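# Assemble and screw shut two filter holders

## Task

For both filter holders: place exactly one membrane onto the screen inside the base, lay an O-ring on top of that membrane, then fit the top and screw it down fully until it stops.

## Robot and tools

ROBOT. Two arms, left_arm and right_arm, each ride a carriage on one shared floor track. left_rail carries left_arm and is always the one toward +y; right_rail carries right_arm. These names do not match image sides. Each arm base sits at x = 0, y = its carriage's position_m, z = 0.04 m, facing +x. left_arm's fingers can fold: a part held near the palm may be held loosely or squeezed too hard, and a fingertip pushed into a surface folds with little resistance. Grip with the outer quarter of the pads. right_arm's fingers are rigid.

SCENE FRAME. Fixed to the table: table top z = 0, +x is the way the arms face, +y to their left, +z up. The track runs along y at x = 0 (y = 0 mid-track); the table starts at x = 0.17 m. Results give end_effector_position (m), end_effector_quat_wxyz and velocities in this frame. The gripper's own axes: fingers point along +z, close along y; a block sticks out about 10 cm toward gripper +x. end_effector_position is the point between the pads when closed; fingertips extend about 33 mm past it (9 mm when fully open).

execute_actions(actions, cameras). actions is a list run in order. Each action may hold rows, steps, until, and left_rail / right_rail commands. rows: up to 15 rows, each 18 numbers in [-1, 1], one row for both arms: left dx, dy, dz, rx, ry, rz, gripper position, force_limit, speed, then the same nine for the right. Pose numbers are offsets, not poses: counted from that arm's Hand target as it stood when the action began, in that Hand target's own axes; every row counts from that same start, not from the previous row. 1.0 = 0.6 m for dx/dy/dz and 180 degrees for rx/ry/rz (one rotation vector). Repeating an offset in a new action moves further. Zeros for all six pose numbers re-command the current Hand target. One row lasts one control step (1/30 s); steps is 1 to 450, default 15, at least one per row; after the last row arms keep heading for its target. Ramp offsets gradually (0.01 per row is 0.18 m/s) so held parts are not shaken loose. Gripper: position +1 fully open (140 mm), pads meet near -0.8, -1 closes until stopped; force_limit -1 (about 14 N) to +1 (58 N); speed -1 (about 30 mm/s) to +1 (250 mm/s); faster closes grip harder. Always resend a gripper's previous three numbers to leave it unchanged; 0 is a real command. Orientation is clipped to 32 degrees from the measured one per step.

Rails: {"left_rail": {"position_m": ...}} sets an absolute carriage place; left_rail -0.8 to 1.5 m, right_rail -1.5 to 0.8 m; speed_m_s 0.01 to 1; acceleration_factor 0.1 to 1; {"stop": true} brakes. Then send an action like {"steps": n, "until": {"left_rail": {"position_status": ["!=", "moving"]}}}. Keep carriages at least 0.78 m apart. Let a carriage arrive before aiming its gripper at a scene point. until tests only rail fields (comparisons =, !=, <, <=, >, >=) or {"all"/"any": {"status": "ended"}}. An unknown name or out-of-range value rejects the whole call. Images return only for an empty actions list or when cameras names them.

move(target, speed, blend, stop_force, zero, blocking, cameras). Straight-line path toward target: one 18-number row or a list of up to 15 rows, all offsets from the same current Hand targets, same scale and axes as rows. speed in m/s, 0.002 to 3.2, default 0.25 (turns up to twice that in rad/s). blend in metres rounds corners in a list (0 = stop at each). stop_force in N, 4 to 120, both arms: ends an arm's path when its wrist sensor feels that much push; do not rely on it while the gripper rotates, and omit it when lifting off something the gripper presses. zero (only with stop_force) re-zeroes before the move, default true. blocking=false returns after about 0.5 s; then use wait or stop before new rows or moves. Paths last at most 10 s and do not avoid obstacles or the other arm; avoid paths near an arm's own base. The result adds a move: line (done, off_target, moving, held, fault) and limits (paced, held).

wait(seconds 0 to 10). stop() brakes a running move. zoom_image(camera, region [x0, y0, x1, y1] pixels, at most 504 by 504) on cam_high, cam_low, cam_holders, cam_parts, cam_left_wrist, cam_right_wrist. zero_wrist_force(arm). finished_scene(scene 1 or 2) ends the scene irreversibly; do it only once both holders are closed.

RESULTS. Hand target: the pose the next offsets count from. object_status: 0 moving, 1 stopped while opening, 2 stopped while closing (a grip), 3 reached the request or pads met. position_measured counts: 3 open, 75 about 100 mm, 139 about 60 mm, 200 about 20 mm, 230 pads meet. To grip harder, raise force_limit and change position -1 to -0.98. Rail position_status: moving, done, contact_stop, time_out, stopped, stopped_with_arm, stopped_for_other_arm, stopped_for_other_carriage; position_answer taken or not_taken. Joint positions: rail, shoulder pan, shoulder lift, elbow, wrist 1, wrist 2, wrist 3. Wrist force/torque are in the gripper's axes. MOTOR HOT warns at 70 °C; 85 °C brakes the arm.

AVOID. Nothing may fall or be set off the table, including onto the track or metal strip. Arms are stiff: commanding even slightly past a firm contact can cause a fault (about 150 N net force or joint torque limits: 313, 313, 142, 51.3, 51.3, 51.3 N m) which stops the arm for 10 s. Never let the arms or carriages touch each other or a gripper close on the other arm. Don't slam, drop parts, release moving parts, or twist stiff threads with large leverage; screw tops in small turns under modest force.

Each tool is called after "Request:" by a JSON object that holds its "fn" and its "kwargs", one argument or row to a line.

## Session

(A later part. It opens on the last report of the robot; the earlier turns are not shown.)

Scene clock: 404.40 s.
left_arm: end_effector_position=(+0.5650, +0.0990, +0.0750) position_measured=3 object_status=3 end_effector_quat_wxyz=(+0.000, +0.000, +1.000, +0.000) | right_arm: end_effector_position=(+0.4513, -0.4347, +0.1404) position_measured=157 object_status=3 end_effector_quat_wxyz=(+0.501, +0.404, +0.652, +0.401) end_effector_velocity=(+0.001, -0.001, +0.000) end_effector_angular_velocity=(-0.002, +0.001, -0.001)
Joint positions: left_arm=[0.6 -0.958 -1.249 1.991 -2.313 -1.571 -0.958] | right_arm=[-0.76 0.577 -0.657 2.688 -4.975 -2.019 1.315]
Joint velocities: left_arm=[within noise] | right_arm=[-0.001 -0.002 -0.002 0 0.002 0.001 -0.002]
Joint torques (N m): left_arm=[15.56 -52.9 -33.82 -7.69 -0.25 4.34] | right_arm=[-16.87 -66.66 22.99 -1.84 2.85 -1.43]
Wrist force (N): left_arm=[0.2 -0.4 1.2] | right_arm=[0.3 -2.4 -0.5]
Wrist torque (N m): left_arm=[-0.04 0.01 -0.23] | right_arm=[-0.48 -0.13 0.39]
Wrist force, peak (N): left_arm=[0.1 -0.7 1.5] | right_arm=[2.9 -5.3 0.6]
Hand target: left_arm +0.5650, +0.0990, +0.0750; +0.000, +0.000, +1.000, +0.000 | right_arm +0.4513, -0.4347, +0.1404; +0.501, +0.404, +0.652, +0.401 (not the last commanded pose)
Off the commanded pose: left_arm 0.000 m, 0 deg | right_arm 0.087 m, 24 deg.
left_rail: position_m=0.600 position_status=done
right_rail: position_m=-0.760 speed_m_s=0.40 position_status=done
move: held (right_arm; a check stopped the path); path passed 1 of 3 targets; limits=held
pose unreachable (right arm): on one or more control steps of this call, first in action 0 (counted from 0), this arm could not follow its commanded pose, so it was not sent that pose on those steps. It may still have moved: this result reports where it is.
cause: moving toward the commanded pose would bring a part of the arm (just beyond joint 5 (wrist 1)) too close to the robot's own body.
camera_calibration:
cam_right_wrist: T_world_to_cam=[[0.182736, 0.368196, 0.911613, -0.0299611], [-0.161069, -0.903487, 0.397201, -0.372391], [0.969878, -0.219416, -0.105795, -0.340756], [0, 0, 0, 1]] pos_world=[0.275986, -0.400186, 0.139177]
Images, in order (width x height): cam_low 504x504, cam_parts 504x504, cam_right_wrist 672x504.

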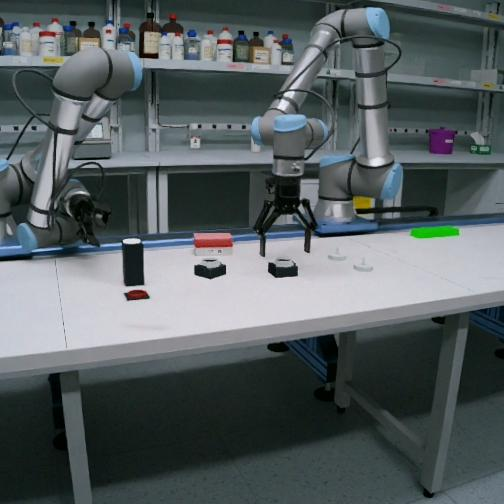

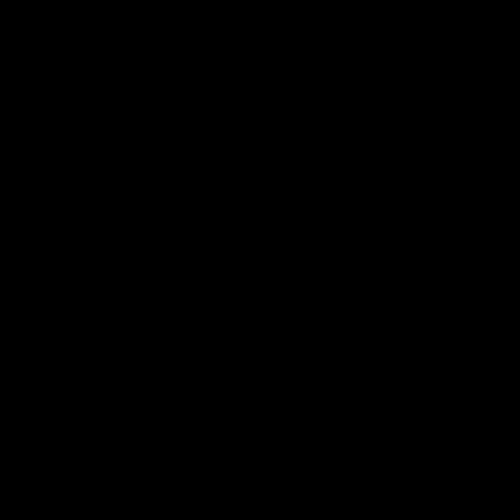

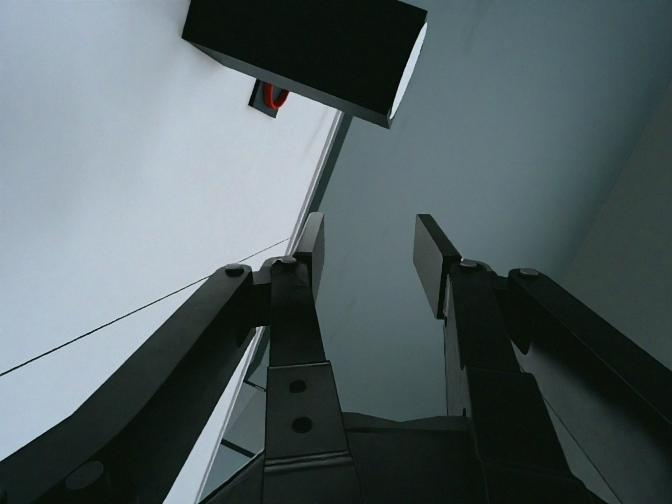

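Request:
{"fn": "move", "kwargs": {
  "target": [0,0,0,0,0,0,1,1,1, -0.2995,0.0958,-0.0672,0.2898,0.3620,-0.2918,-0.22,0,0],
  "speed": 0.3
}}

Scene clock: 595.13 s.
left_arm: end_effector_position=(+0.5650, +0.0990, +0.0750) position_measured=3 object_status=3 end_effector_quat_wxyz=(+0.000, +0.000, +1.000, +0.000) | right_arm: end_effector_position=(+0.4482, -0.4563, +0.1559) position_measured=157 object_status=3 end_effector_quat_wxyz=(+0.455, +0.364, +0.730, +0.358)
Joint positions: left_arm=[0.6 -0.958 -1.249 1.991 -2.313 -1.571 -0.958] | right_arm=[-0.76 0.369 -0.83 2.84 -4.81 -1.726 1.184]
Joint torques (N m): left_arm=[12.61 -54.04 -33.72 -7.65 -0.19 4] | right_arm=[15.23 -27.08 5.14 -6.72 -3.56 1.89]
Wrist force (N): left_arm=[-0.2 -0.6 0.7] | right_arm=[0.7 -1.8 -0.6]
Wrist torque (N m): left_arm=[-0.08 0.10 -0.23] | right_arm=[-0.33 -0.20 0.09]
Wrist force, peak (N): left_arm=[0.2 -0.7 1.4] | right_arm=[-6.7 1.6 -1.3]
Hand target: left_arm +0.5650, +0.0990, +0.0750; +0.000, +0.000, +1.000, +0.000 | right_arm +0.4482, -0.4563, +0.1559; +0.455, +0.364, +0.730, +0.358 (not the last commanded pose)
Off the commanded pose: left_arm 0.000 m, 0 deg | right_arm 0.166 m, 86 deg.
left_rail: position_m=0.600 position_status=done
right_rail: position_m=-0.760 speed_m_s=0.40 position_status=done
move: held (right_arm; a check stopped the path); limits=held
pose unreachable (right arm): on one or more control steps of this call, first in action 0 (counted from 0), this arm could not follow its commanded pose, so it was not sent that pose on those steps. It may still have moved: this result reports where it is.
cause: moving toward the commanded pose would bring two parts of the arm too close to each other (joints 4 (elbow) to 6 (wrist 2) lie between them).

Request:
{"fn": "move", "kwargs": {
  "target": [
    [0,0,0,0,0,0,1,1,1, -0.2062,0.2960,0.0067,0,0,0,-0.22,0,0],
    [0,0,0,0,0,0,1,1,1, -0.2563,0.0453,-0.0958,0.2509,0.3190,-0.2552,-0.22,0,0]
  ],
  "speed": 0.3
}}

Scene clock: 613.50 s.
left_arm: end_effector_position=(+0.5650, +0.0990, +0.0750) position_measured=3 object_status=3 end_effector_quat_wxyz=(+0.000, +0.000, +1.000, +0.000) | right_arm: end_effector_position=(+0.4502, -0.5860, +0.2602) position_measured=157 object_status=3 end_effector_quat_wxyz=(+0.000, +0.000, +1.000, +0.000)
Joint positions: left_arm=[0.6 -0.958 -1.249 1.991 -2.313 -1.571 -0.958] | right_arm=[-0.76 0 -1.914 2.266 -1.922 -1.571 -0.001]
Joint torques (N m): left_arm=[17.11 -55.99 -35.12 -7.4 -0.66 4.44] | right_arm=[16.31 3.78 -52.45 -2.28 -4.96 -1.7]
Wrist force (N): left_arm=[-0.1 -0.3 1.0] | right_arm=[0.0 -0.5 -0.2]
Wrist torque (N m): left_arm=[-0.01 0.08 -0.23] | right_arm=[-0.13 0.01 0.23]
Wrist force, peak (N): left_arm=[0.1 -0.8 1.4] | right_arm=[2.2 -3.3 -0.7]
Hand target: left_arm +0.5650, +0.0990, +0.0750; +0.000, +0.000, +1.000, +0.000 | right_arm +0.4502, -0.5860, +0.2601; +0.000, +0.000, +1.000, +0.000
Off the commanded pose: left_arm 0.000 m, 0 deg | right_arm 0.000 m, 0 deg.
left_rail: position_m=0.600 position_status=done
right_rail: position_m=-0.760 speed_m_s=0.40 position_status=done
move: done

Request:
{"fn": "move", "kwargs": {
  "target": [
    [0,0,-0.04,0,0,0,1,1,1, 0,0.1467,-0.0193,-0.0833,0,0,-0.22,0,0],
    [0,0,-0.08,0,0,0,1,1,1, 0,0.2833,-0.0758,-0.1667,0,0,-0.22,0,0],
    [0,0,-0.125,0,0,0,1,1,1, 0,0.4007,-0.166,-0.25,0,0,-0.22,0,0],
    [0.05,0.1,-0.12,0,0,0,1,1,1, 0,0.4907,-0.2833,-0.3333,0,0,-0.22,0,0],
    [0.1,0.2,-0.11,0,0,0,1,1,1, 0,0.5473,-0.42,-0.4167,0,0,-0.22,0,0],
    [0.15,0.3,-0.1,0,0,0,1,1,1, 0,0.5667,-0.5667,-0.5,0,0,-0.22,0,0],
    [0.2,0.4067,-0.075,0,0,0,1,1,1, 0,0.5473,-0.7133,-0.5833,0,0,-0.22,0,0]
  ],
  "speed": 0.3,
  "blend": 0.03,
  "cameras": ["cam_left_wrist", "cam_low"]
}}

Request:
{"fn": "zoom_image", "kwargs": {
  "camera": "cam_left_wrist",
  "region": [260, 120, 420, 280]
}}

Scene clock: 645.63 s.
left_arm: end_effector_position=(+0.4450, +0.3430, +0.1200) position_measured=3 object_status=3 end_effector_quat_wxyz=(+0.000, +0.000, +1.000, +0.000) | right_arm: end_effector_position=(+0.4502, -0.2575, +0.6881) position_measured=157 object_status=3 end_effector_quat_wxyz=(-0.001, +0.000, +0.609, +0.793)
Joint positions: left_arm=[0.6 -0.87 -1.691 2.391 -2.271 -1.571 -0.87] | right_arm=[-0.76 -0.001 -1.913 2.268 -1.933 0.262 0.009]
Joint torques (N m): left_arm=[17.93 -51.14 -35.01 -3.66 1.8 4.32] | right_arm=[15.46 -0.39 -37.69 -6.58 6.43 2.14]
Wrist force (N): left_arm=[-0.3 -0.3 0.8] | right_arm=[0.4 -3.1 -1.7]
Wrist torque (N m): left_arm=[-0.08 0.08 -0.25] | right_arm=[-0.67 -0.18 0.12]
Wrist force, peak (N): left_arm=[0.1 -0.1 1.8] | right_arm=[0.0 -3.1 -2.2]
Hand target: left_arm +0.4450, +0.3430, +0.1200; +0.000, +0.000, +1.000, +0.000 | right_arm +0.4502, -0.2575, +0.6881; -0.001, +0.000, +0.609, +0.793
Off the commanded pose: left_arm 0.000 m, 0 deg | right_arm 0.000 m, 0 deg.
left_rail: position_m=0.600 position_status=done
right_rail: position_m=-0.760 speed_m_s=0.40 position_status=done
move: done
camera_calibration:
cam_left_wrist: T_world_to_cam=[[-0.0037522, 0.999993, -0.000777237, -0.334328], [0.940017, 0.00379228, 0.341106, -0.461727], [0.341106, 0.00054928, -0.940025, 0.140243], [0, 0, 0, 1]] pos_world=[0.384939, 0.336, 0.28907]
Images, in order (width x height): cam_low 504x504, cam_left_wrist 672x504.

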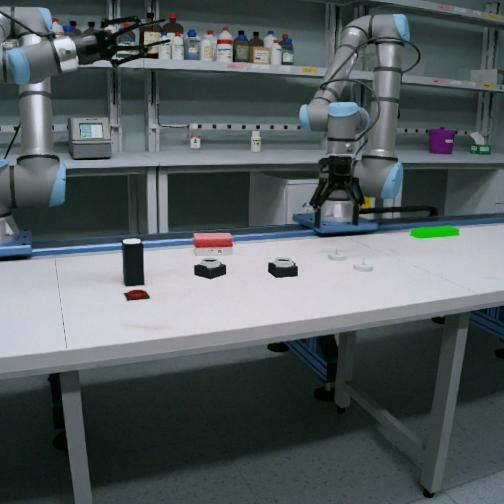

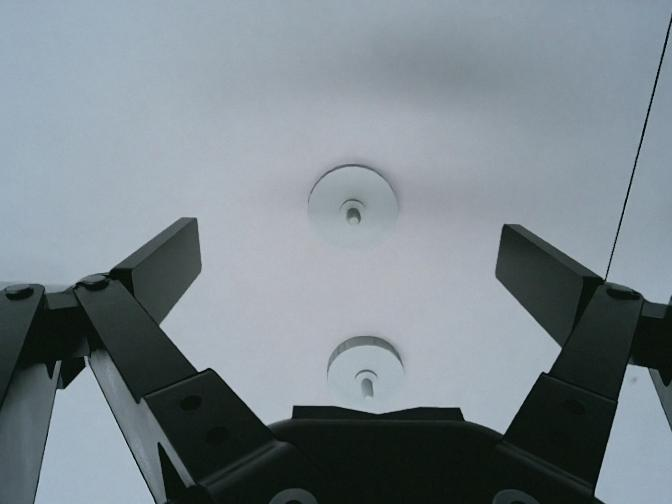

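Scaled by 3.150.

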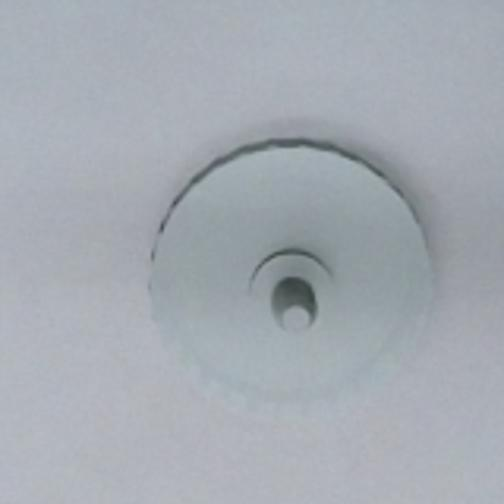

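Request:
{"fn": "move", "kwargs": {
  "target": [
    [0,0,0,0,0,0,1,1,1, -0.0462,-0.116,-0.031,0,-0.0432,0.161,-0.22,0,0],
    [0,0,0,0,0,0,1,1,1, -0.0267,-0.2385,-0.0639,0,-0.0863,0.322,-0.22,0,0],
    [0,0,0,0,0,0,1,1,1, 0.0537,-0.3352,-0.0899,0,-0.1294,0.483,-0.22,0,0]
  ],
  "speed": 0.3,
  "blend": 0.03
}}

Scene clock: 667.17 s.
left_arm: end_effector_position=(+0.4450, +0.3430, +0.1200) position_measured=3 object_status=3 end_effector_quat_wxyz=(+0.000, +0.000, +1.000, +0.000) | right_arm: end_effector_position=(+0.4178, -0.2577, +0.4799) position_measured=157 object_status=3 end_effector_quat_wxyz=(-0.431, +0.561, +0.431, +0.561)
Joint positions: left_arm=[0.6 -0.87 -1.691 2.391 -2.271 -1.571 -0.87] | right_arm=[-0.76 -0.003 -1.915 2.268 -0.353 0.258 0]
Joint torques (N m): left_arm=[15.98 -52.54 -35.63 -2.52 -0.58 3.83] | right_arm=[-16.04 6.86 -48.97 1.66 2.66 -2.26]
Wrist force (N): left_arm=[-0.2 0.0 0.8] | right_arm=[-1.3 -1.7 -2.3]
Wrist torque (N m): left_arm=[-0.01 0.06 -0.25] | right_arm=[-0.46 0.32 0.24]
Wrist force, peak (N): left_arm=[-0.1 -0.7 1.4] | right_arm=[-0.8 -3.6 -1.7]
Hand target: left_arm +0.4450, +0.3430, +0.1200; +0.000, +0.000, +1.000, +0.000 | right_arm +0.4179, -0.2577, +0.4799; -0.431, +0.561, +0.431, +0.561
Off the commanded pose: left_arm 0.000 m, 0 deg | right_arm 0.000 m, 0 deg.
left_rail: position_m=0.600 position_status=done
right_rail: position_m=-0.760 speed_m_s=0.40 position_status=done
move: done

Request:
{"fn": "move", "kwargs": {
  "target": [
    [0,0,0,0,0,0,1,1,1, 0,0.2395,-0.0528,-0.1389,0,0,-0.22,0,0],
    [0,0,0,0,0,0,1,1,1, 0,0.4342,-0.2022,-0.2778,0,0,-0.22,0,0],
    [0,0,0,0,0,0,1,1,1, 0,0.5477,-0.4197,-0.4167,0,0,-0.22,0,0]
  ],
  "speed": 0.35,
  "blend": 0.03
}}

Request:
{"fn": "move", "kwargs": {
  "target": [
    [0,0,0,0,0,0,1,1,1, 0,0,0,0,0,-0.5,-0.22,0,0],
    [0,0,0,0,0,0,1,1,1, -0.3,-0.41,-0.4,0,0,-0.5,-0.22,0,0]
  ],
  "speed": 0.3,
  "blend": 0.02,
  "cameras": ["cam_right_wrist", "cam_low", "cam_parts"]
}}

Scene clock: 687.97 s.
left_arm: end_effector_position=(+0.4450, +0.3430, +0.1200) position_measured=3 object_status=3 end_effector_quat_wxyz=(+0.000, +0.000, +1.000, +0.000) | right_arm: end_effector_position=(+0.6704, -0.5857, +0.4797) position_measured=157 object_status=3 end_effector_quat_wxyz=(+0.000, +0.707, +0.000, +0.707)
Joint positions: left_arm=[0.6 -0.87 -1.691 2.391 -2.271 -1.571 -0.87] | right_arm=[-0.76 -0.001 -1.914 2.268 -0.352 1.569 0]
Joint torques (N m): left_arm=[17.69 -51.6 -36.71 -2.96 -0.78 4] | right_arm=[13.5 2.8 -51.88 -5.18 2.36 2.42]
Wrist force (N): left_arm=[0.4 0.0 1.0] | right_arm=[-1.5 -1.7 -2.0]
Wrist torque (N m): left_arm=[-0.01 -0.07 -0.25] | right_arm=[-0.47 0.34 0.23]
Wrist force, peak (N): left_arm=[-0.8 -0.3 1.4] | right_arm=[-1.5 -2.9 -2.1]
Hand target: left_arm +0.4450, +0.3430, +0.1200; +0.000, +0.000, +1.000, +0.000 | right_arm +0.6704, -0.5857, +0.4797; +0.000, +0.707, +0.000, +0.707
Off the commanded pose: left_arm 0.000 m, 0 deg | right_arm 0.000 m, 0 deg.
left_rail: position_m=0.600 position_status=done
right_rail: position_m=-0.760 speed_m_s=0.40 position_status=done
move: done

Scene clock: 692.63 s.
left_arm: end_effector_position=(+0.4450, +0.3430, +0.1200) position_measured=3 object_status=3 end_effector_quat_wxyz=(+0.000, +0.000, +1.000, +0.000) | right_arm: end_effector_position=(+0.4301, -0.3400, +0.2999) position_measured=157 object_status=3 end_effector_quat_wxyz=(+0.500, +0.500, +0.500, +0.500)
Joint positions: left_arm=[0.6 -0.87 -1.691 2.391 -2.271 -1.571 -0.87] | right_arm=[-0.76 0.943 -1.575 2.383 -0.807 2.513 -1.57]
Joint torques (N m): left_arm=[14.87 -51.9 -35.18 -2.74 -0.74 3.72] | right_arm=[12.6 -19.37 -39.54 -4.27 3.39 -1.42]
Wrist force (N): left_arm=[0.2 -0.3 0.7] | right_arm=[0.0 -3.1 -1.2]
Wrist torque (N m): left_arm=[-0.07 -0.03 -0.25] | right_arm=[-0.68 -0.05 0.41]
Wrist force, peak (N): left_arm=[-0.4 -0.4 1.5] | right_arm=[1.7 -4.6 -2.6]
Hand target: left_arm +0.4450, +0.3430, +0.1200; +0.000, +0.000, +1.000, +0.000 | right_arm +0.4300, -0.3400, +0.2999; +0.500, +0.500, +0.500, +0.500
Off the commanded pose: left_arm 0.000 m, 0 deg | right_arm 0.000 m, 0 deg.
left_rail: position_m=0.600 position_status=done
right_rail: position_m=-0.760 speed_m_s=0.40 position_status=done
move: done
camera_calibration:
cam_right_wrist: T_world_to_cam=[[0.0623852, 0.00979162, 0.998004, -0.302362], [-0.333957, -0.942107, 0.0301188, -0.182361], [0.940522, -0.335169, -0.0555035, -0.324258], [0, 0, 0, 1]] pos_world=[0.262934, -0.277524, 0.289254]
Images, in order (width x height): cam_low 504x504, cam_parts 504x504, cam_right_wrist 672x504.

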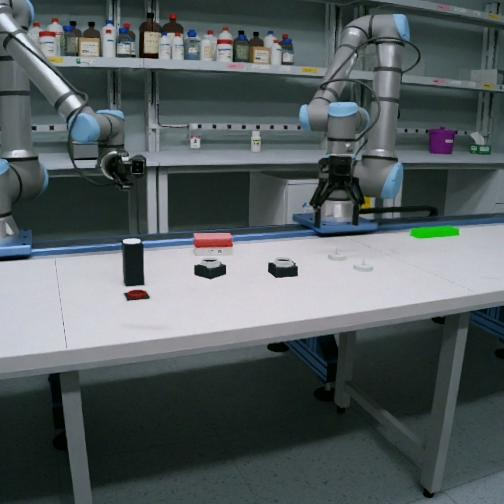

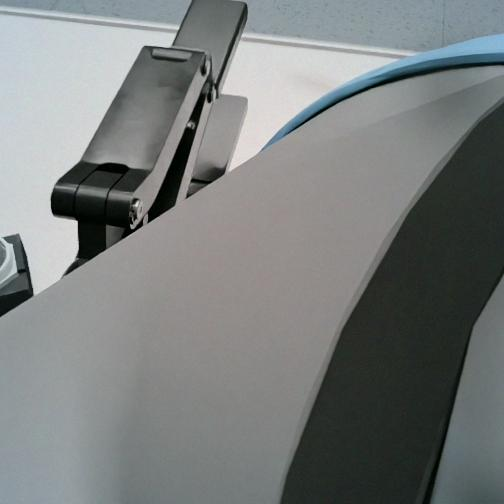

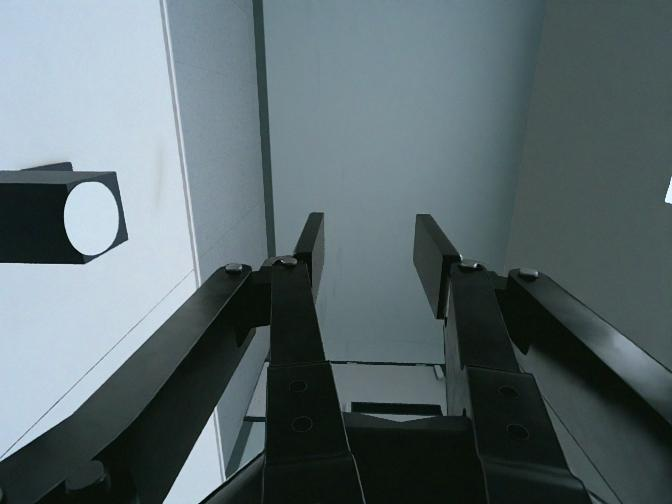

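Request:
{"fn": "move", "kwargs": {
  "target": [0,0,0,0,0,0,1,1,1, 0,-0.275,0,0,0,0,-0.22,0,0],
  "speed": 0.15,
  "cameras": ["cam_right_wrist", "cam_parts"]
}}

Request:
{"fn": "zoom_image", "kwargs": {
  "camera": "cam_right_wrist",
  "region": [180, 60, 420, 300]
}}

Scene clock: 701.53 s.
left_arm: end_effector_position=(+0.4450, +0.3430, +0.1200) position_measured=3 object_status=3 end_effector_quat_wxyz=(+0.000, +0.000, +1.000, +0.000) | right_arm: end_effector_position=(+0.4299, -0.3400, +0.1349) position_measured=157 object_status=3 end_effector_quat_wxyz=(+0.500, +0.500, +0.500, +0.500)
Joint positions: left_arm=[0.6 -0.87 -1.691 2.391 -2.271 -1.571 -0.87] | right_arm=[-0.76 0.943 -1.222 2.467 -1.243 2.513 -1.57]
Joint torques (N m): left_arm=[16.36 -51.61 -35.78 -2.91 -0.49 3.97] | right_arm=[-17.43 -28.79 -8.59 -4.12 -3.93 -1.33]
Wrist force (N): left_arm=[-0.5 -0.2 0.8] | right_arm=[-0.1 -2.8 -1.3]
Wrist torque (N m): left_arm=[-0.05 0.14 -0.25] | right_arm=[-0.62 -0.03 0.41]
Wrist force, peak (N): left_arm=[0.1 -0.5 1.5] | right_arm=[0.1 -4.3 -1.1]
Hand target: left_arm +0.4450, +0.3430, +0.1200; +0.000, +0.000, +1.000, +0.000 | right_arm +0.4299, -0.3400, +0.1349; +0.500, +0.500, +0.500, +0.500
Off the commanded pose: left_arm 0.000 m, 0 deg | right_arm 0.000 m, 0 deg.
left_rail: position_m=0.600 position_status=done
right_rail: position_m=-0.760 speed_m_s=0.40 position_status=done
move: done
camera_calibration:
cam_right_wrist: T_world_to_cam=[[0.0623837, 0.0097874, 0.998004, -0.137686], [-0.333957, -0.942107, 0.0301143, -0.177424], [0.940522, -0.335169, -0.0555035, -0.333322], [0, 0, 0, 1]] pos_world=[0.262834, -0.277524, 0.124254]
Images, in order (width x height): cam_parts 504x504, cam_right_wrist 672x504.

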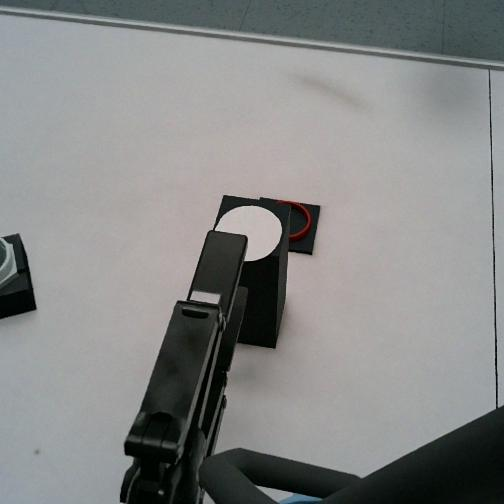

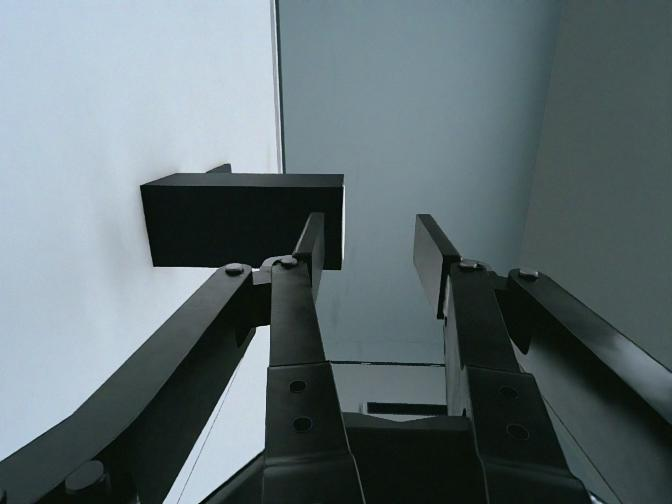

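Scaled by 2.100.

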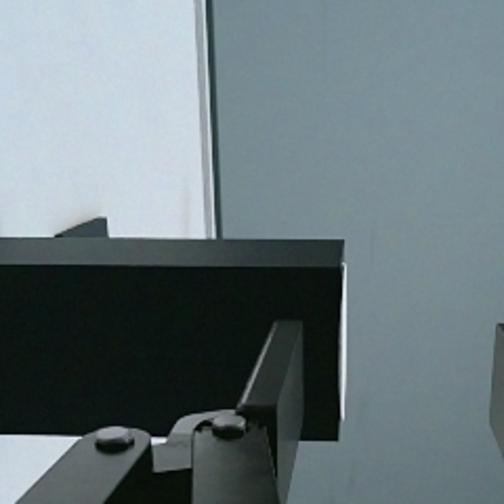

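Request:
{"fn": "move", "kwargs": {
  "target": [
    [0,-0.1,-0.22,0,0,0,1,1,1, 0,0,0,0,0,0,-0.22,0,0],
    [-0.0417,-0.8417,-0.1433,0.1954,-0.1954,0.4718,1,1,1, 0,0,0,0,0,0,-0.22,0,0]
  ],
  "speed": 0.3,
  "blend": 0.03,
  "cameras": ["cam_left_wrist", "cam_low"]
}}

Request:
{"fn": "zoom_image", "kwargs": {
  "camera": "cam_left_wrist",
  "region": [260, 150, 440, 290]
}}

Scene clock: 762.87 s.
left_arm: end_effector_position=(+0.4700, -0.1620, +0.2060) position_measured=3 object_status=3 end_effector_quat_wxyz=(+0.271, +0.653, +0.653, -0.271) | right_arm: end_effector_position=(+0.4299, -0.3400, +0.1349) position_measured=157 object_status=3 end_effector_quat_wxyz=(+0.500, +0.500, +0.500, +0.500)
Joint positions: left_arm=[0.6 -1.088 -1.218 2.065 -3.143 -1.905 0.355] | right_arm=[-0.76 0.943 -1.222 2.467 -1.243 2.513 -1.57]
Joint torques (N m): left_arm=[18.13 -52.49 -47.25 -8.55 -2.63 3.97] | right_arm=[-12.84 -31.25 -8.23 -3.86 -3.81 -1.32]
Wrist force (N): left_arm=[-1.1 0.0 0.5] | right_arm=[-0.1 -3.1 -1.2]
Wrist torque (N m): left_arm=[-0.08 0.50 -0.56] | right_arm=[-0.66 -0.04 0.41]
Wrist force, peak (N): left_arm=[0.3 1.0 3.7] | right_arm=[-0.2 -3.5 -1.1]
Hand target: left_arm +0.4700, -0.1620, +0.2060; +0.271, +0.653, +0.653, -0.271 | right_arm +0.4299, -0.3400, +0.1349; +0.500, +0.500, +0.500, +0.500
Off the commanded pose: left_arm 0.000 m, 0 deg | right_arm 0.000 m, 0 deg.
left_rail: position_m=0.600 position_status=done
right_rail: position_m=-0.760 speed_m_s=0.40 position_status=done
move: done
camera_calibration:
cam_left_wrist: T_world_to_cam=[[0.999992, 0.00237561, -0.00307555, -0.462027], [0.00379247, -0.423785, 0.905755, -0.258189], [0.000848352, -0.90576, -0.423791, 0.119575], [0, 0, 0, 1]] pos_world=[0.462901, -0.000012628, 0.28311]
Images, in order (width x height): cam_low 504x504, cam_left_wrist 672x504.

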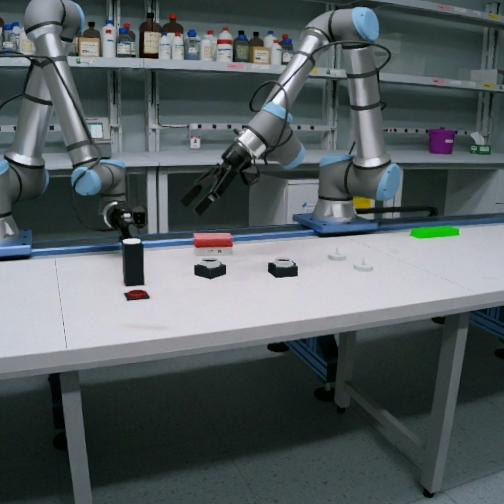

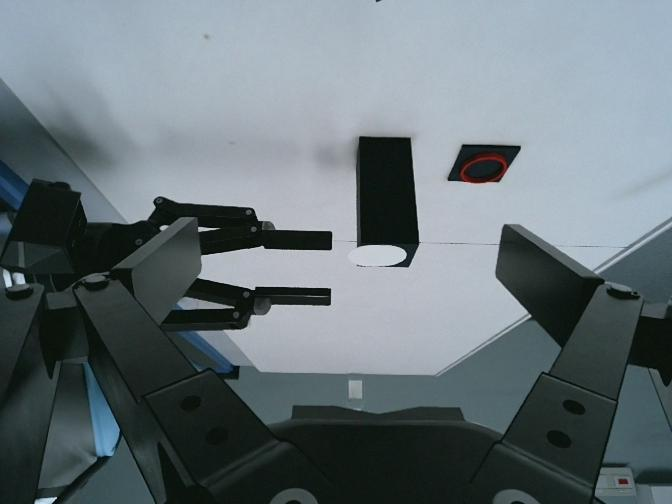

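Scaled by 2.800.

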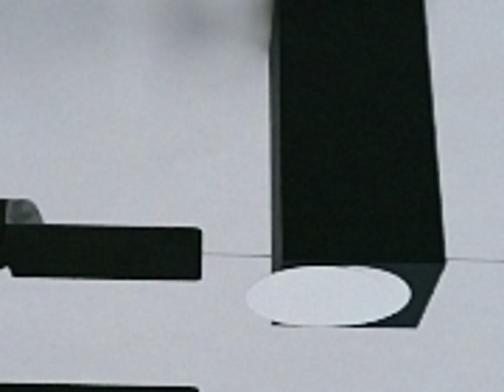

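Request:
{"fn": "zoom_image", "kwargs": {
  "camera": "cam_left_wrist",
  "region": [340, 235, 420, 275]
}}

Request:
{"fn": "zoom_image", "kwargs": {
  "camera": "cam_left_wrist",
  "region": [440, 135, 530, 190]
}}

Scaled by 6.300.

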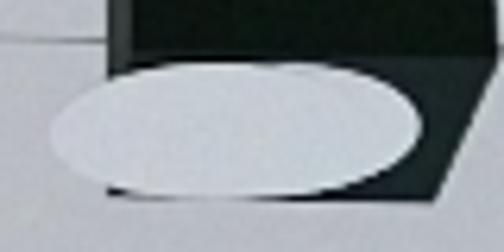

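Scaled by 5.600.

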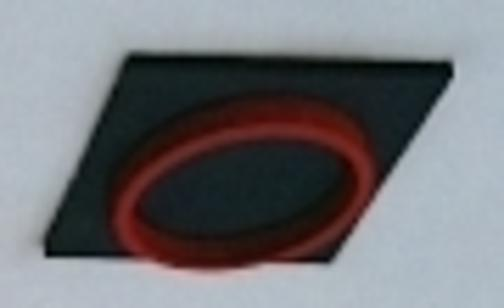

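Request:
{"fn": "move", "kwargs": {
  "target": [0,0,0,0,0,0,1,1,1, 0,-0.0215,0.0167,0,0,0,-0.5,0,0],
  "speed": 0.05,
  "cameras": ["cam_right_wrist", "cam_left_wrist"]
}}

Request:
{"fn": "zoom_image", "kwargs": {
  "camera": "cam_left_wrist",
  "region": [310, 220, 420, 300]
}}

Request:
{"fn": "zoom_image", "kwargs": {
  "camera": "cam_right_wrist",
  "region": [300, 160, 440, 300]
}}

Scene clock: 811.63 s.
left_arm: end_effector_position=(+0.4700, -0.1620, +0.2060) position_measured=3 object_status=3 end_effector_quat_wxyz=(+0.271, +0.653, +0.653, -0.271) | right_arm: end_effector_position=(+0.4399, -0.3400, +0.1220) position_measured=192 object_status=3 end_effector_quat_wxyz=(+0.500, +0.500, +0.500, +0.500)
Joint positions: left_arm=[0.6 -1.088 -1.218 2.065 -3.143 -1.905 0.355] | right_arm=[-0.76 0.923 -1.188 2.464 -1.275 2.493 -1.57]
Joint torques (N m): left_arm=[16.84 -51.77 -47.04 -8.35 -1.85 4.1] | right_arm=[-15.61 -31.02 -24.3 -4.05 -3.96 -1.4]
Wrist force (N): left_arm=[-0.7 -0.2 0.7] | right_arm=[-0.2 -3.1 -0.9]
Wrist torque (N m): left_arm=[-0.14 0.41 -0.56] | right_arm=[-0.66 -0.01 0.41]
Wrist force, peak (N): left_arm=[-1.1 -0.5 1.1] | right_arm=[-0.4 -3.8 -0.7]
Hand target: left_arm +0.4700, -0.1620, +0.2060; +0.271, +0.653, +0.653, -0.271 | right_arm +0.4399, -0.3400, +0.1220; +0.500, +0.500, +0.500, +0.500
Off the commanded pose: left_arm 0.000 m, 0 deg | right_arm 0.000 m, 0 deg.
left_rail: position_m=0.600 position_status=done
right_rail: position_m=-0.760 speed_m_s=0.40 position_status=done
move: done
camera_calibration:
cam_left_wrist: T_world_to_cam=[[0.999993, 0.00224311, -0.00302856, -0.46214], [0.00369369, -0.423705, 0.905793, -0.258198], [0.000748572, -0.905797, -0.42371, 0.119508], [0, 0, 0, 1]] pos_world=[0.463001, -0.000112949, 0.283111]
cam_right_wrist: T_world_to_cam=[[0.0623837, 0.0097874, 0.998004, -0.125429], [-0.333957, -0.942107, 0.0301143, -0.173729], [0.940522, -0.335169, -0.0555035, -0.343349], [0, 0, 0, 1]] pos_world=[0.272734, -0.277524, 0.111354]
Images, in order (width x height): cam_left_wrist 672x504, cam_right_wrist 672x504.

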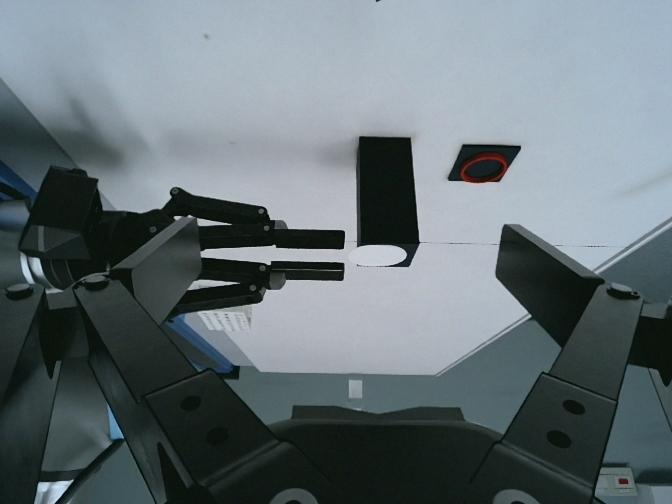

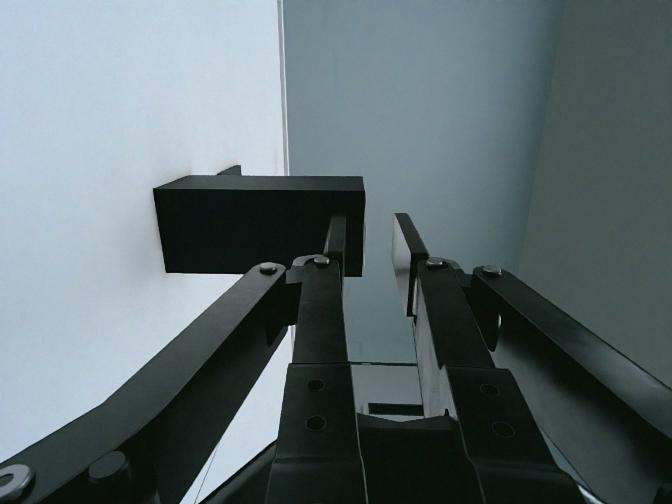

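Scaled by 4.582.

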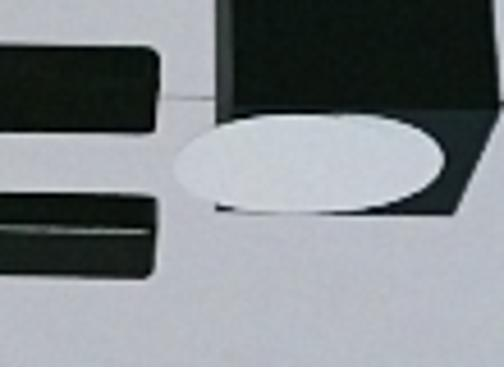

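Scaled by 3.600.

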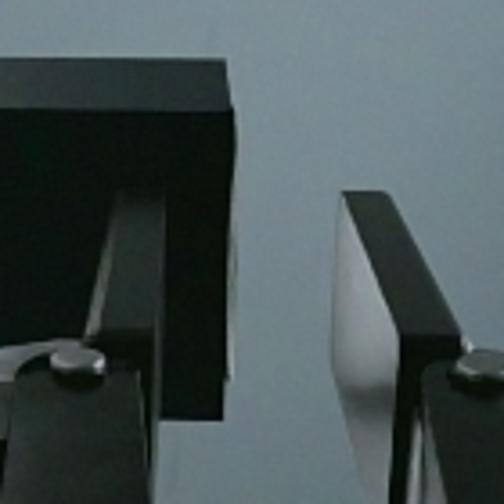

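Request:
{"fn": "move", "kwargs": {
  "target": [0,0,0,0,0,0,1,1,1, 0,-0.0017,0.0108,0,0,0,-0.5,0,0],
  "speed": 0.03,
  "cameras": ["cam_right_wrist", "cam_left_wrist"]
}}

Request:
{"fn": "zoom_image", "kwargs": {
  "camera": "cam_left_wrist",
  "region": [310, 220, 420, 300]
}}

Request:
{"fn": "zoom_image", "kwargs": {
  "camera": "cam_right_wrist",
  "region": [300, 160, 440, 300]
}}

Scene clock: 833.97 s.
left_arm: end_effector_position=(+0.4700, -0.1620, +0.2060) position_measured=3 object_status=3 end_effector_quat_wxyz=(+0.271, +0.653, +0.653, -0.271) | right_arm: end_effector_position=(+0.4463, -0.3400, +0.1209) position_measured=192 object_status=3 end_effector_quat_wxyz=(+0.500, +0.500, +0.500, +0.500)
Joint positions: left_arm=[0.6 -1.088 -1.218 2.065 -3.143 -1.905 0.355] | right_arm=[-0.76 0.91 -1.184 2.461 -1.276 2.48 -1.57]
Joint torques (N m): left_arm=[16.22 -54.09 -46.47 -7.6 -2.3 3.89] | right_arm=[-16.11 -34.23 -23.51 -4.2 -4.01 -2.13]
Wrist force (N): left_arm=[-0.8 -0.3 0.8] | right_arm=[0.0 -2.7 -1.2]
Wrist torque (N m): left_arm=[-0.16 0.43 -0.56] | right_arm=[-0.57 -0.06 0.41]
Wrist force, peak (N): left_arm=[-1.3 0.3 1.1] | right_arm=[-0.3 -3.4 -1.3]
Hand target: left_arm +0.4700, -0.1620, +0.2060; +0.271, +0.653, +0.653, -0.271 | right_arm +0.4464, -0.3400, +0.1209; +0.500, +0.500, +0.500, +0.500
Off the commanded pose: left_arm 0.000 m, 0 deg | right_arm 0.000 m, 0 deg.
left_rail: position_m=0.600 position_status=done
right_rail: position_m=-0.760 speed_m_s=0.40 position_status=done
move: done
camera_calibration:
cam_left_wrist: T_world_to_cam=[[0.999993, 0.00224311, -0.00302856, -0.46214], [0.00369369, -0.423705, 0.905793, -0.258198], [0.000748572, -0.905797, -0.42371, 0.119508], [0, 0, 0, 1]] pos_world=[0.463001, -0.000112949, 0.283111]
cam_right_wrist: T_world_to_cam=[[0.0622899, 0.00982123, 0.99801, -0.124702], [-0.33396, -0.942106, 0.0301149, -0.171524], [0.940527, -0.335171, -0.0554038, -0.349537], [0, 0, 0, 1]] pos_world=[0.279234, -0.277524, 0.110254]
Images, in order (width x height): cam_left_wrist 672x504, cam_right_wrist 672x504.

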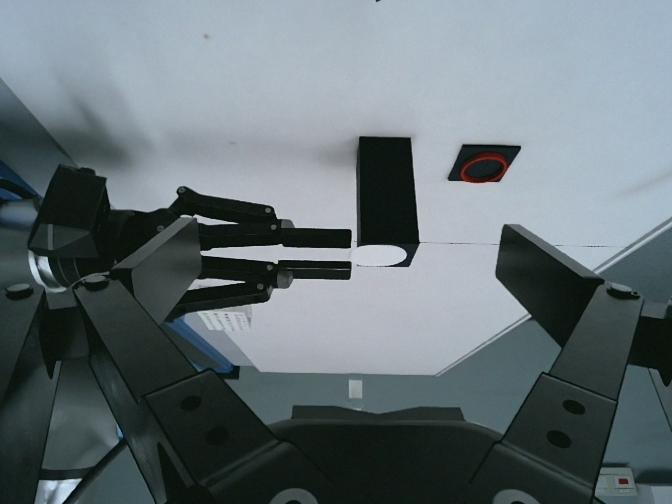

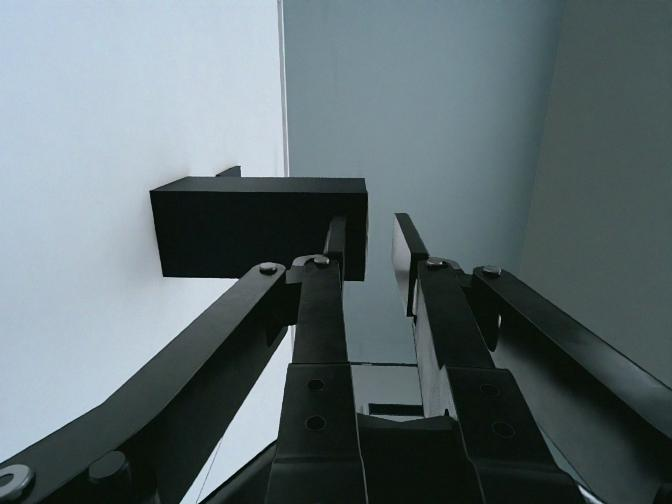

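Scaled by 4.582.

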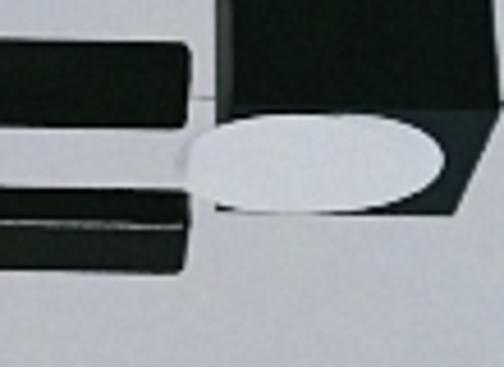

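Scaled by 3.600.

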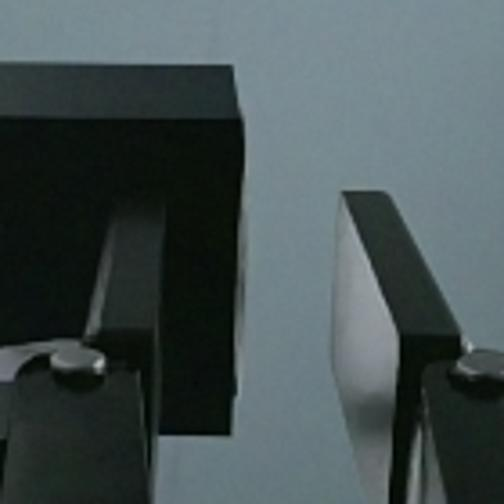

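Request:
{"fn": "execute_actions", "kwargs": {
  "actions": [
    {"rows": [[0,0,0,0,0,0,1,1,1, 0,0,0,0,0,0,-1,-1,-1]], "steps": 75}
  ],
  "cameras": ["cam_left_wrist", "cam_right_wrist"]
}}

Request:
{"fn": "zoom_image", "kwargs": {
  "camera": "cam_left_wrist",
  "region": [310, 220, 420, 300]
}}

Request:
{"fn": "zoom_image", "kwargs": {
  "camera": "cam_right_wrist",
  "region": [300, 160, 440, 300]
}}

Scene clock: 847.43 s.
left_arm: end_effector_position=(+0.4700, -0.1620, +0.2060) position_measured=3 object_status=3 end_effector_quat_wxyz=(+0.271, +0.653, +0.653, -0.271) | right_arm: end_effector_position=(+0.4464, -0.3400, +0.1209) position_measured=230 object_status=3 end_effector_quat_wxyz=(+0.500, +0.500, +0.500, +0.500)
Joint positions: left_arm=[0.6 -1.088 -1.218 2.065 -3.143 -1.905 0.355] | right_arm=[-0.76 0.91 -1.184 2.461 -1.276 2.48 -1.57]
Joint torques (N m): left_arm=[15.13 -55.52 -46.43 -6.08 -2.13 3.98] | right_arm=[-15.43 -35.06 -20.2 -4.51 -4.04 -1.42]
Wrist force (N): left_arm=[-1.0 -0.5 1.0] | right_arm=[-0.3 -2.9 -1.2]
Wrist torque (N m): left_arm=[-0.21 0.47 -0.56] | right_arm=[-0.59 0.00 0.41]
Wrist force, peak (N): left_arm=[-1.4 0.2 1.0] | right_arm=[0.0 -3.4 -1.2]
Hand target: left_arm +0.4700, -0.1620, +0.2060; +0.271, +0.653, +0.653, -0.271 | right_arm +0.4464, -0.3400, +0.1209; +0.500, +0.500, +0.500, +0.500
Off the commanded pose: left_arm 0.000 m, 0 deg | right_arm 0.000 m, 0 deg.
left_rail: position_m=0.600 position_status=done
right_rail: position_m=-0.760 speed_m_s=0.40 position_status=done
camera_calibration:
cam_left_wrist: T_world_to_cam=[[0.999993, 0.00224311, -0.00302856, -0.46214], [0.00369369, -0.423705, 0.905793, -0.258198], [0.000748572, -0.905797, -0.42371, 0.119508], [0, 0, 0, 1]] pos_world=[0.463001, -0.000112949, 0.283111]
cam_right_wrist: T_world_to_cam=[[0.0622899, 0.00982123, 0.99801, -0.124709], [-0.33396, -0.942106, 0.0301149, -0.171491], [0.940527, -0.335171, -0.0554038, -0.349631], [0, 0, 0, 1]] pos_world=[0.279334, -0.277524, 0.110254]
Images, in order (width x height): cam_left_wrist 672x504, cam_right_wrist 672x504.

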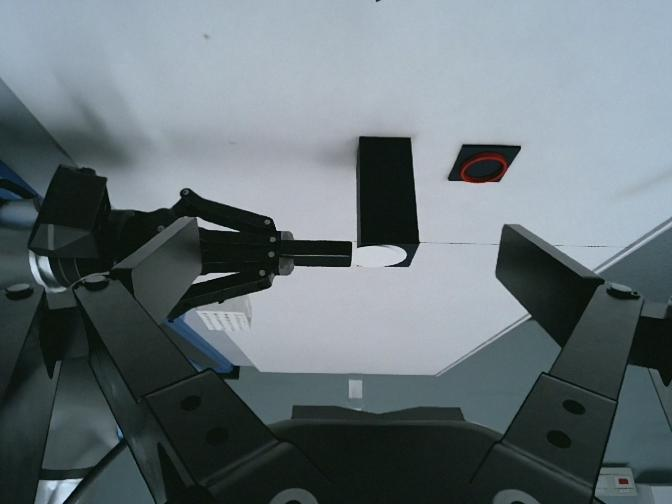

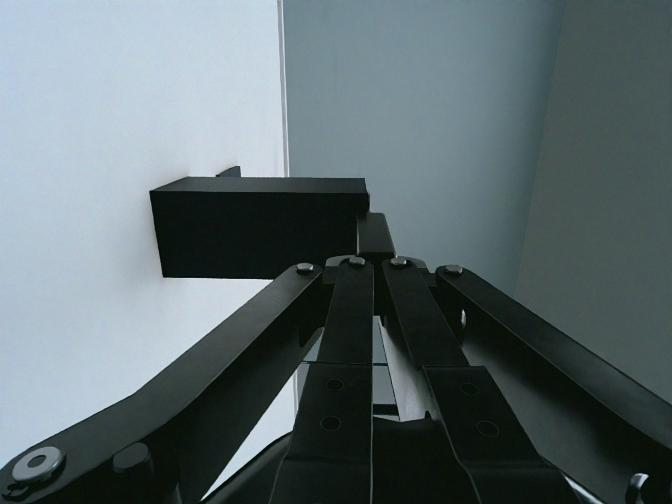

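Scaled by 4.582.

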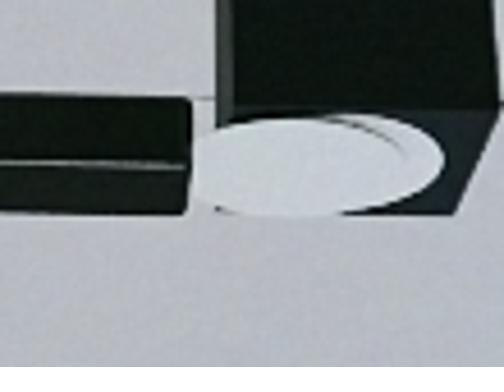

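Scaled by 3.600.

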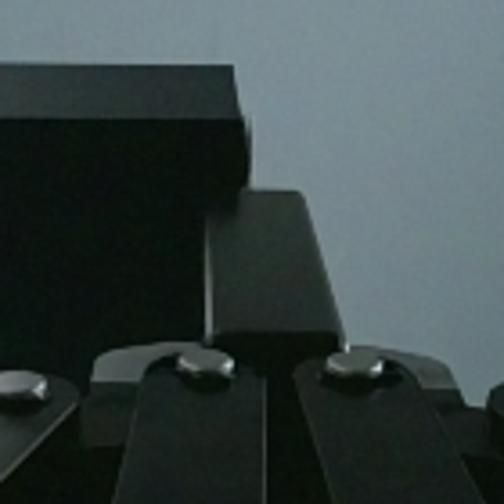

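Request:
{"fn": "move", "kwargs": {
  "target": [0,0,0,0,0,0,1,1,1, 0,0.0417,0,0,0,0,-1,-1,-1],
  "speed": 0.05,
  "cameras": ["cam_right_wrist", "cam_left_wrist"]
}}

Request:
{"fn": "zoom_image", "kwargs": {
  "camera": "cam_left_wrist",
  "region": [310, 220, 420, 300]
}}

Request:
{"fn": "zoom_image", "kwargs": {
  "camera": "cam_right_wrist",
  "region": [300, 160, 440, 300]
}}

Scene clock: 861.63 s.
left_arm: end_effector_position=(+0.4700, -0.1620, +0.2060) position_measured=3 object_status=3 end_effector_quat_wxyz=(+0.271, +0.653, +0.653, -0.271) | right_arm: end_effector_position=(+0.4464, -0.3400, +0.1459) position_measured=230 object_status=3 end_effector_quat_wxyz=(+0.500, +0.500, +0.500, +0.500)
Joint positions: left_arm=[0.6 -1.088 -1.218 2.065 -3.143 -1.905 0.355] | right_arm=[-0.76 0.91 -1.245 2.458 -1.211 2.48 -1.57]
Joint torques (N m): left_arm=[16.76 -56.17 -45.47 -5.33 -2.28 4.06] | right_arm=[-9.13 -56.78 -26.67 -0.6 -1.99 2.64]
Wrist force (N): left_arm=[-0.7 -0.4 0.8] | right_arm=[0.2 -2.7 -1.1]
Wrist torque (N m): left_arm=[-0.17 0.41 -0.56] | right_arm=[-0.56 -0.11 0.33]
Wrist force, peak (N): left_arm=[-1.6 0.2 0.9] | right_arm=[0.0 -3.9 -0.9]
Hand target: left_arm +0.4700, -0.1620, +0.2060; +0.271, +0.653, +0.653, -0.271 | right_arm +0.4464, -0.3400, +0.1460; +0.500, +0.500, +0.500, +0.500
Off the commanded pose: left_arm 0.000 m, 0 deg | right_arm 0.000 m, 0 deg.
left_rail: position_m=0.600 position_status=done
right_rail: position_m=-0.760 speed_m_s=0.40 position_status=done
move: done
camera_calibration:
cam_left_wrist: T_world_to_cam=[[0.999993, 0.00224311, -0.00302856, -0.46214], [0.00369369, -0.423705, 0.905793, -0.258198], [0.000748572, -0.905797, -0.42371, 0.119508], [0, 0, 0, 1]] pos_world=[0.463001, -0.000112949, 0.283111]
cam_right_wrist: T_world_to_cam=[[0.0622899, 0.00982123, 0.99801, -0.149659], [-0.33396, -0.942106, 0.0301149, -0.172244], [0.940527, -0.335171, -0.0554038, -0.348246], [0, 0, 0, 1]] pos_world=[0.279334, -0.277524, 0.135254]
Images, in order (width x height): cam_left_wrist 672x504, cam_right_wrist 672x504.

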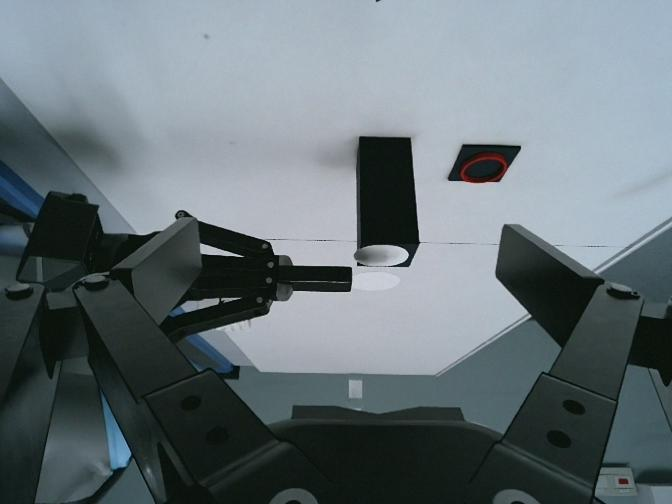

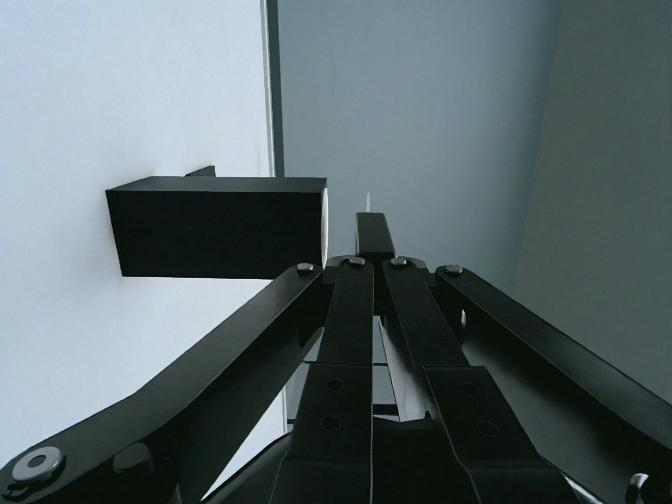

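Scaled by 4.582.

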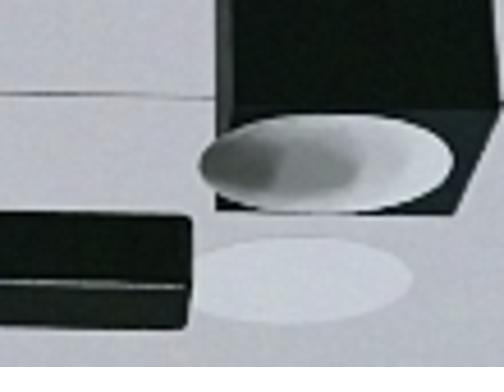

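Scaled by 3.600.

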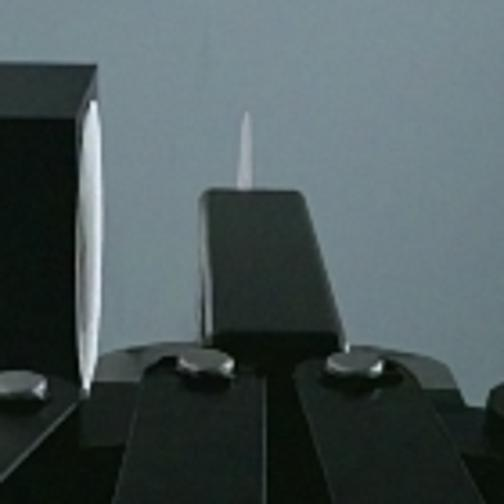

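Request:
{"fn": "move", "kwargs": {
  "target": [0.05, -0.387, 0.0, 0,0,0,1,1,1, 0,0.15,0,0,0,0,-1,-1,-1],
  "speed": 0.2,
  "cameras": ["cam_left_wrist", "cam_right_wrist"]
}}

Scene clock: 947.57 s.
left_arm: end_effector_position=(+0.2379, -0.1408, +0.1848) position_measured=3 object_status=3 end_effector_quat_wxyz=(+0.271, +0.653, +0.653, -0.271) | right_arm: end_effector_position=(+0.4465, -0.3400, +0.2359) position_measured=230 object_status=3 end_effector_quat_wxyz=(+0.500, +0.500, +0.500, +0.500)
Joint positions: left_arm=[0.6 -1.447 -1.36 2.353 -3.345 -1.658 0.088] | right_arm=[-0.76 0.91 -1.448 2.422 -0.972 2.48 -1.57]
Joint torques (N m): left_arm=[-21.59 -71.33 -25.4 -8.53 2.26 -3.44] | right_arm=[-1.27 -53.51 -35.59 -0.13 -2.61 2.34]
Wrist force (N): left_arm=[-0.7 -0.2 0.5] | right_arm=[0.0 -3.1 -1.5]
Wrist torque (N m): left_arm=[-0.11 0.33 -0.35] | right_arm=[-0.66 -0.05 0.15]
Wrist force, peak (N): left_arm=[-1.4 2.0 1.0] | right_arm=[0.0 -3.8 -1.1]
Hand target: left_arm +0.2378, -0.1408, +0.1848; +0.271, +0.653, +0.653, -0.271 | right_arm +0.4465, -0.3400, +0.2360; +0.500, +0.500, +0.500, +0.500
Off the commanded pose: left_arm 0.000 m, 0 deg | right_arm 0.000 m, 0 deg.
left_rail: position_m=0.600 position_status=done
right_rail: position_m=-0.760 speed_m_s=0.40 position_status=done
move: done
camera_calibration:
cam_left_wrist: T_world_to_cam=[[0.999993, 0.0021527, -0.00307127, -0.23014], [0.00369407, -0.423705, 0.905793, -0.229155], [0.000648581, -0.905798, -0.42371, 0.129925], [0, 0, 0, 1]] pos_world=[0.2309, 0.0210869, 0.261911]
cam_right_wrist: T_world_to_cam=[[0.0622909, 0.00981986, 0.99801, -0.239487], [-0.334048, -0.942075, 0.0301192, -0.174888], [0.940495, -0.33526, -0.0554024, -0.34337], [0, 0, 0, 1]] pos_world=[0.279434, -0.277524, 0.225254]
Images, in order (width x height): cam_left_wrist 672x504, cam_right_wrist 672x504.

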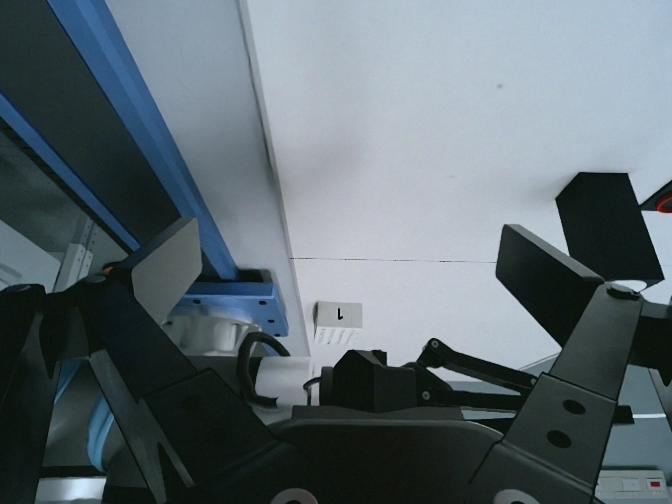

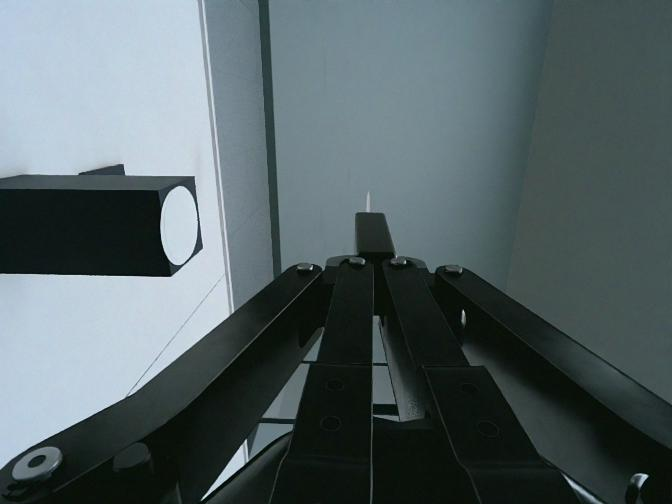

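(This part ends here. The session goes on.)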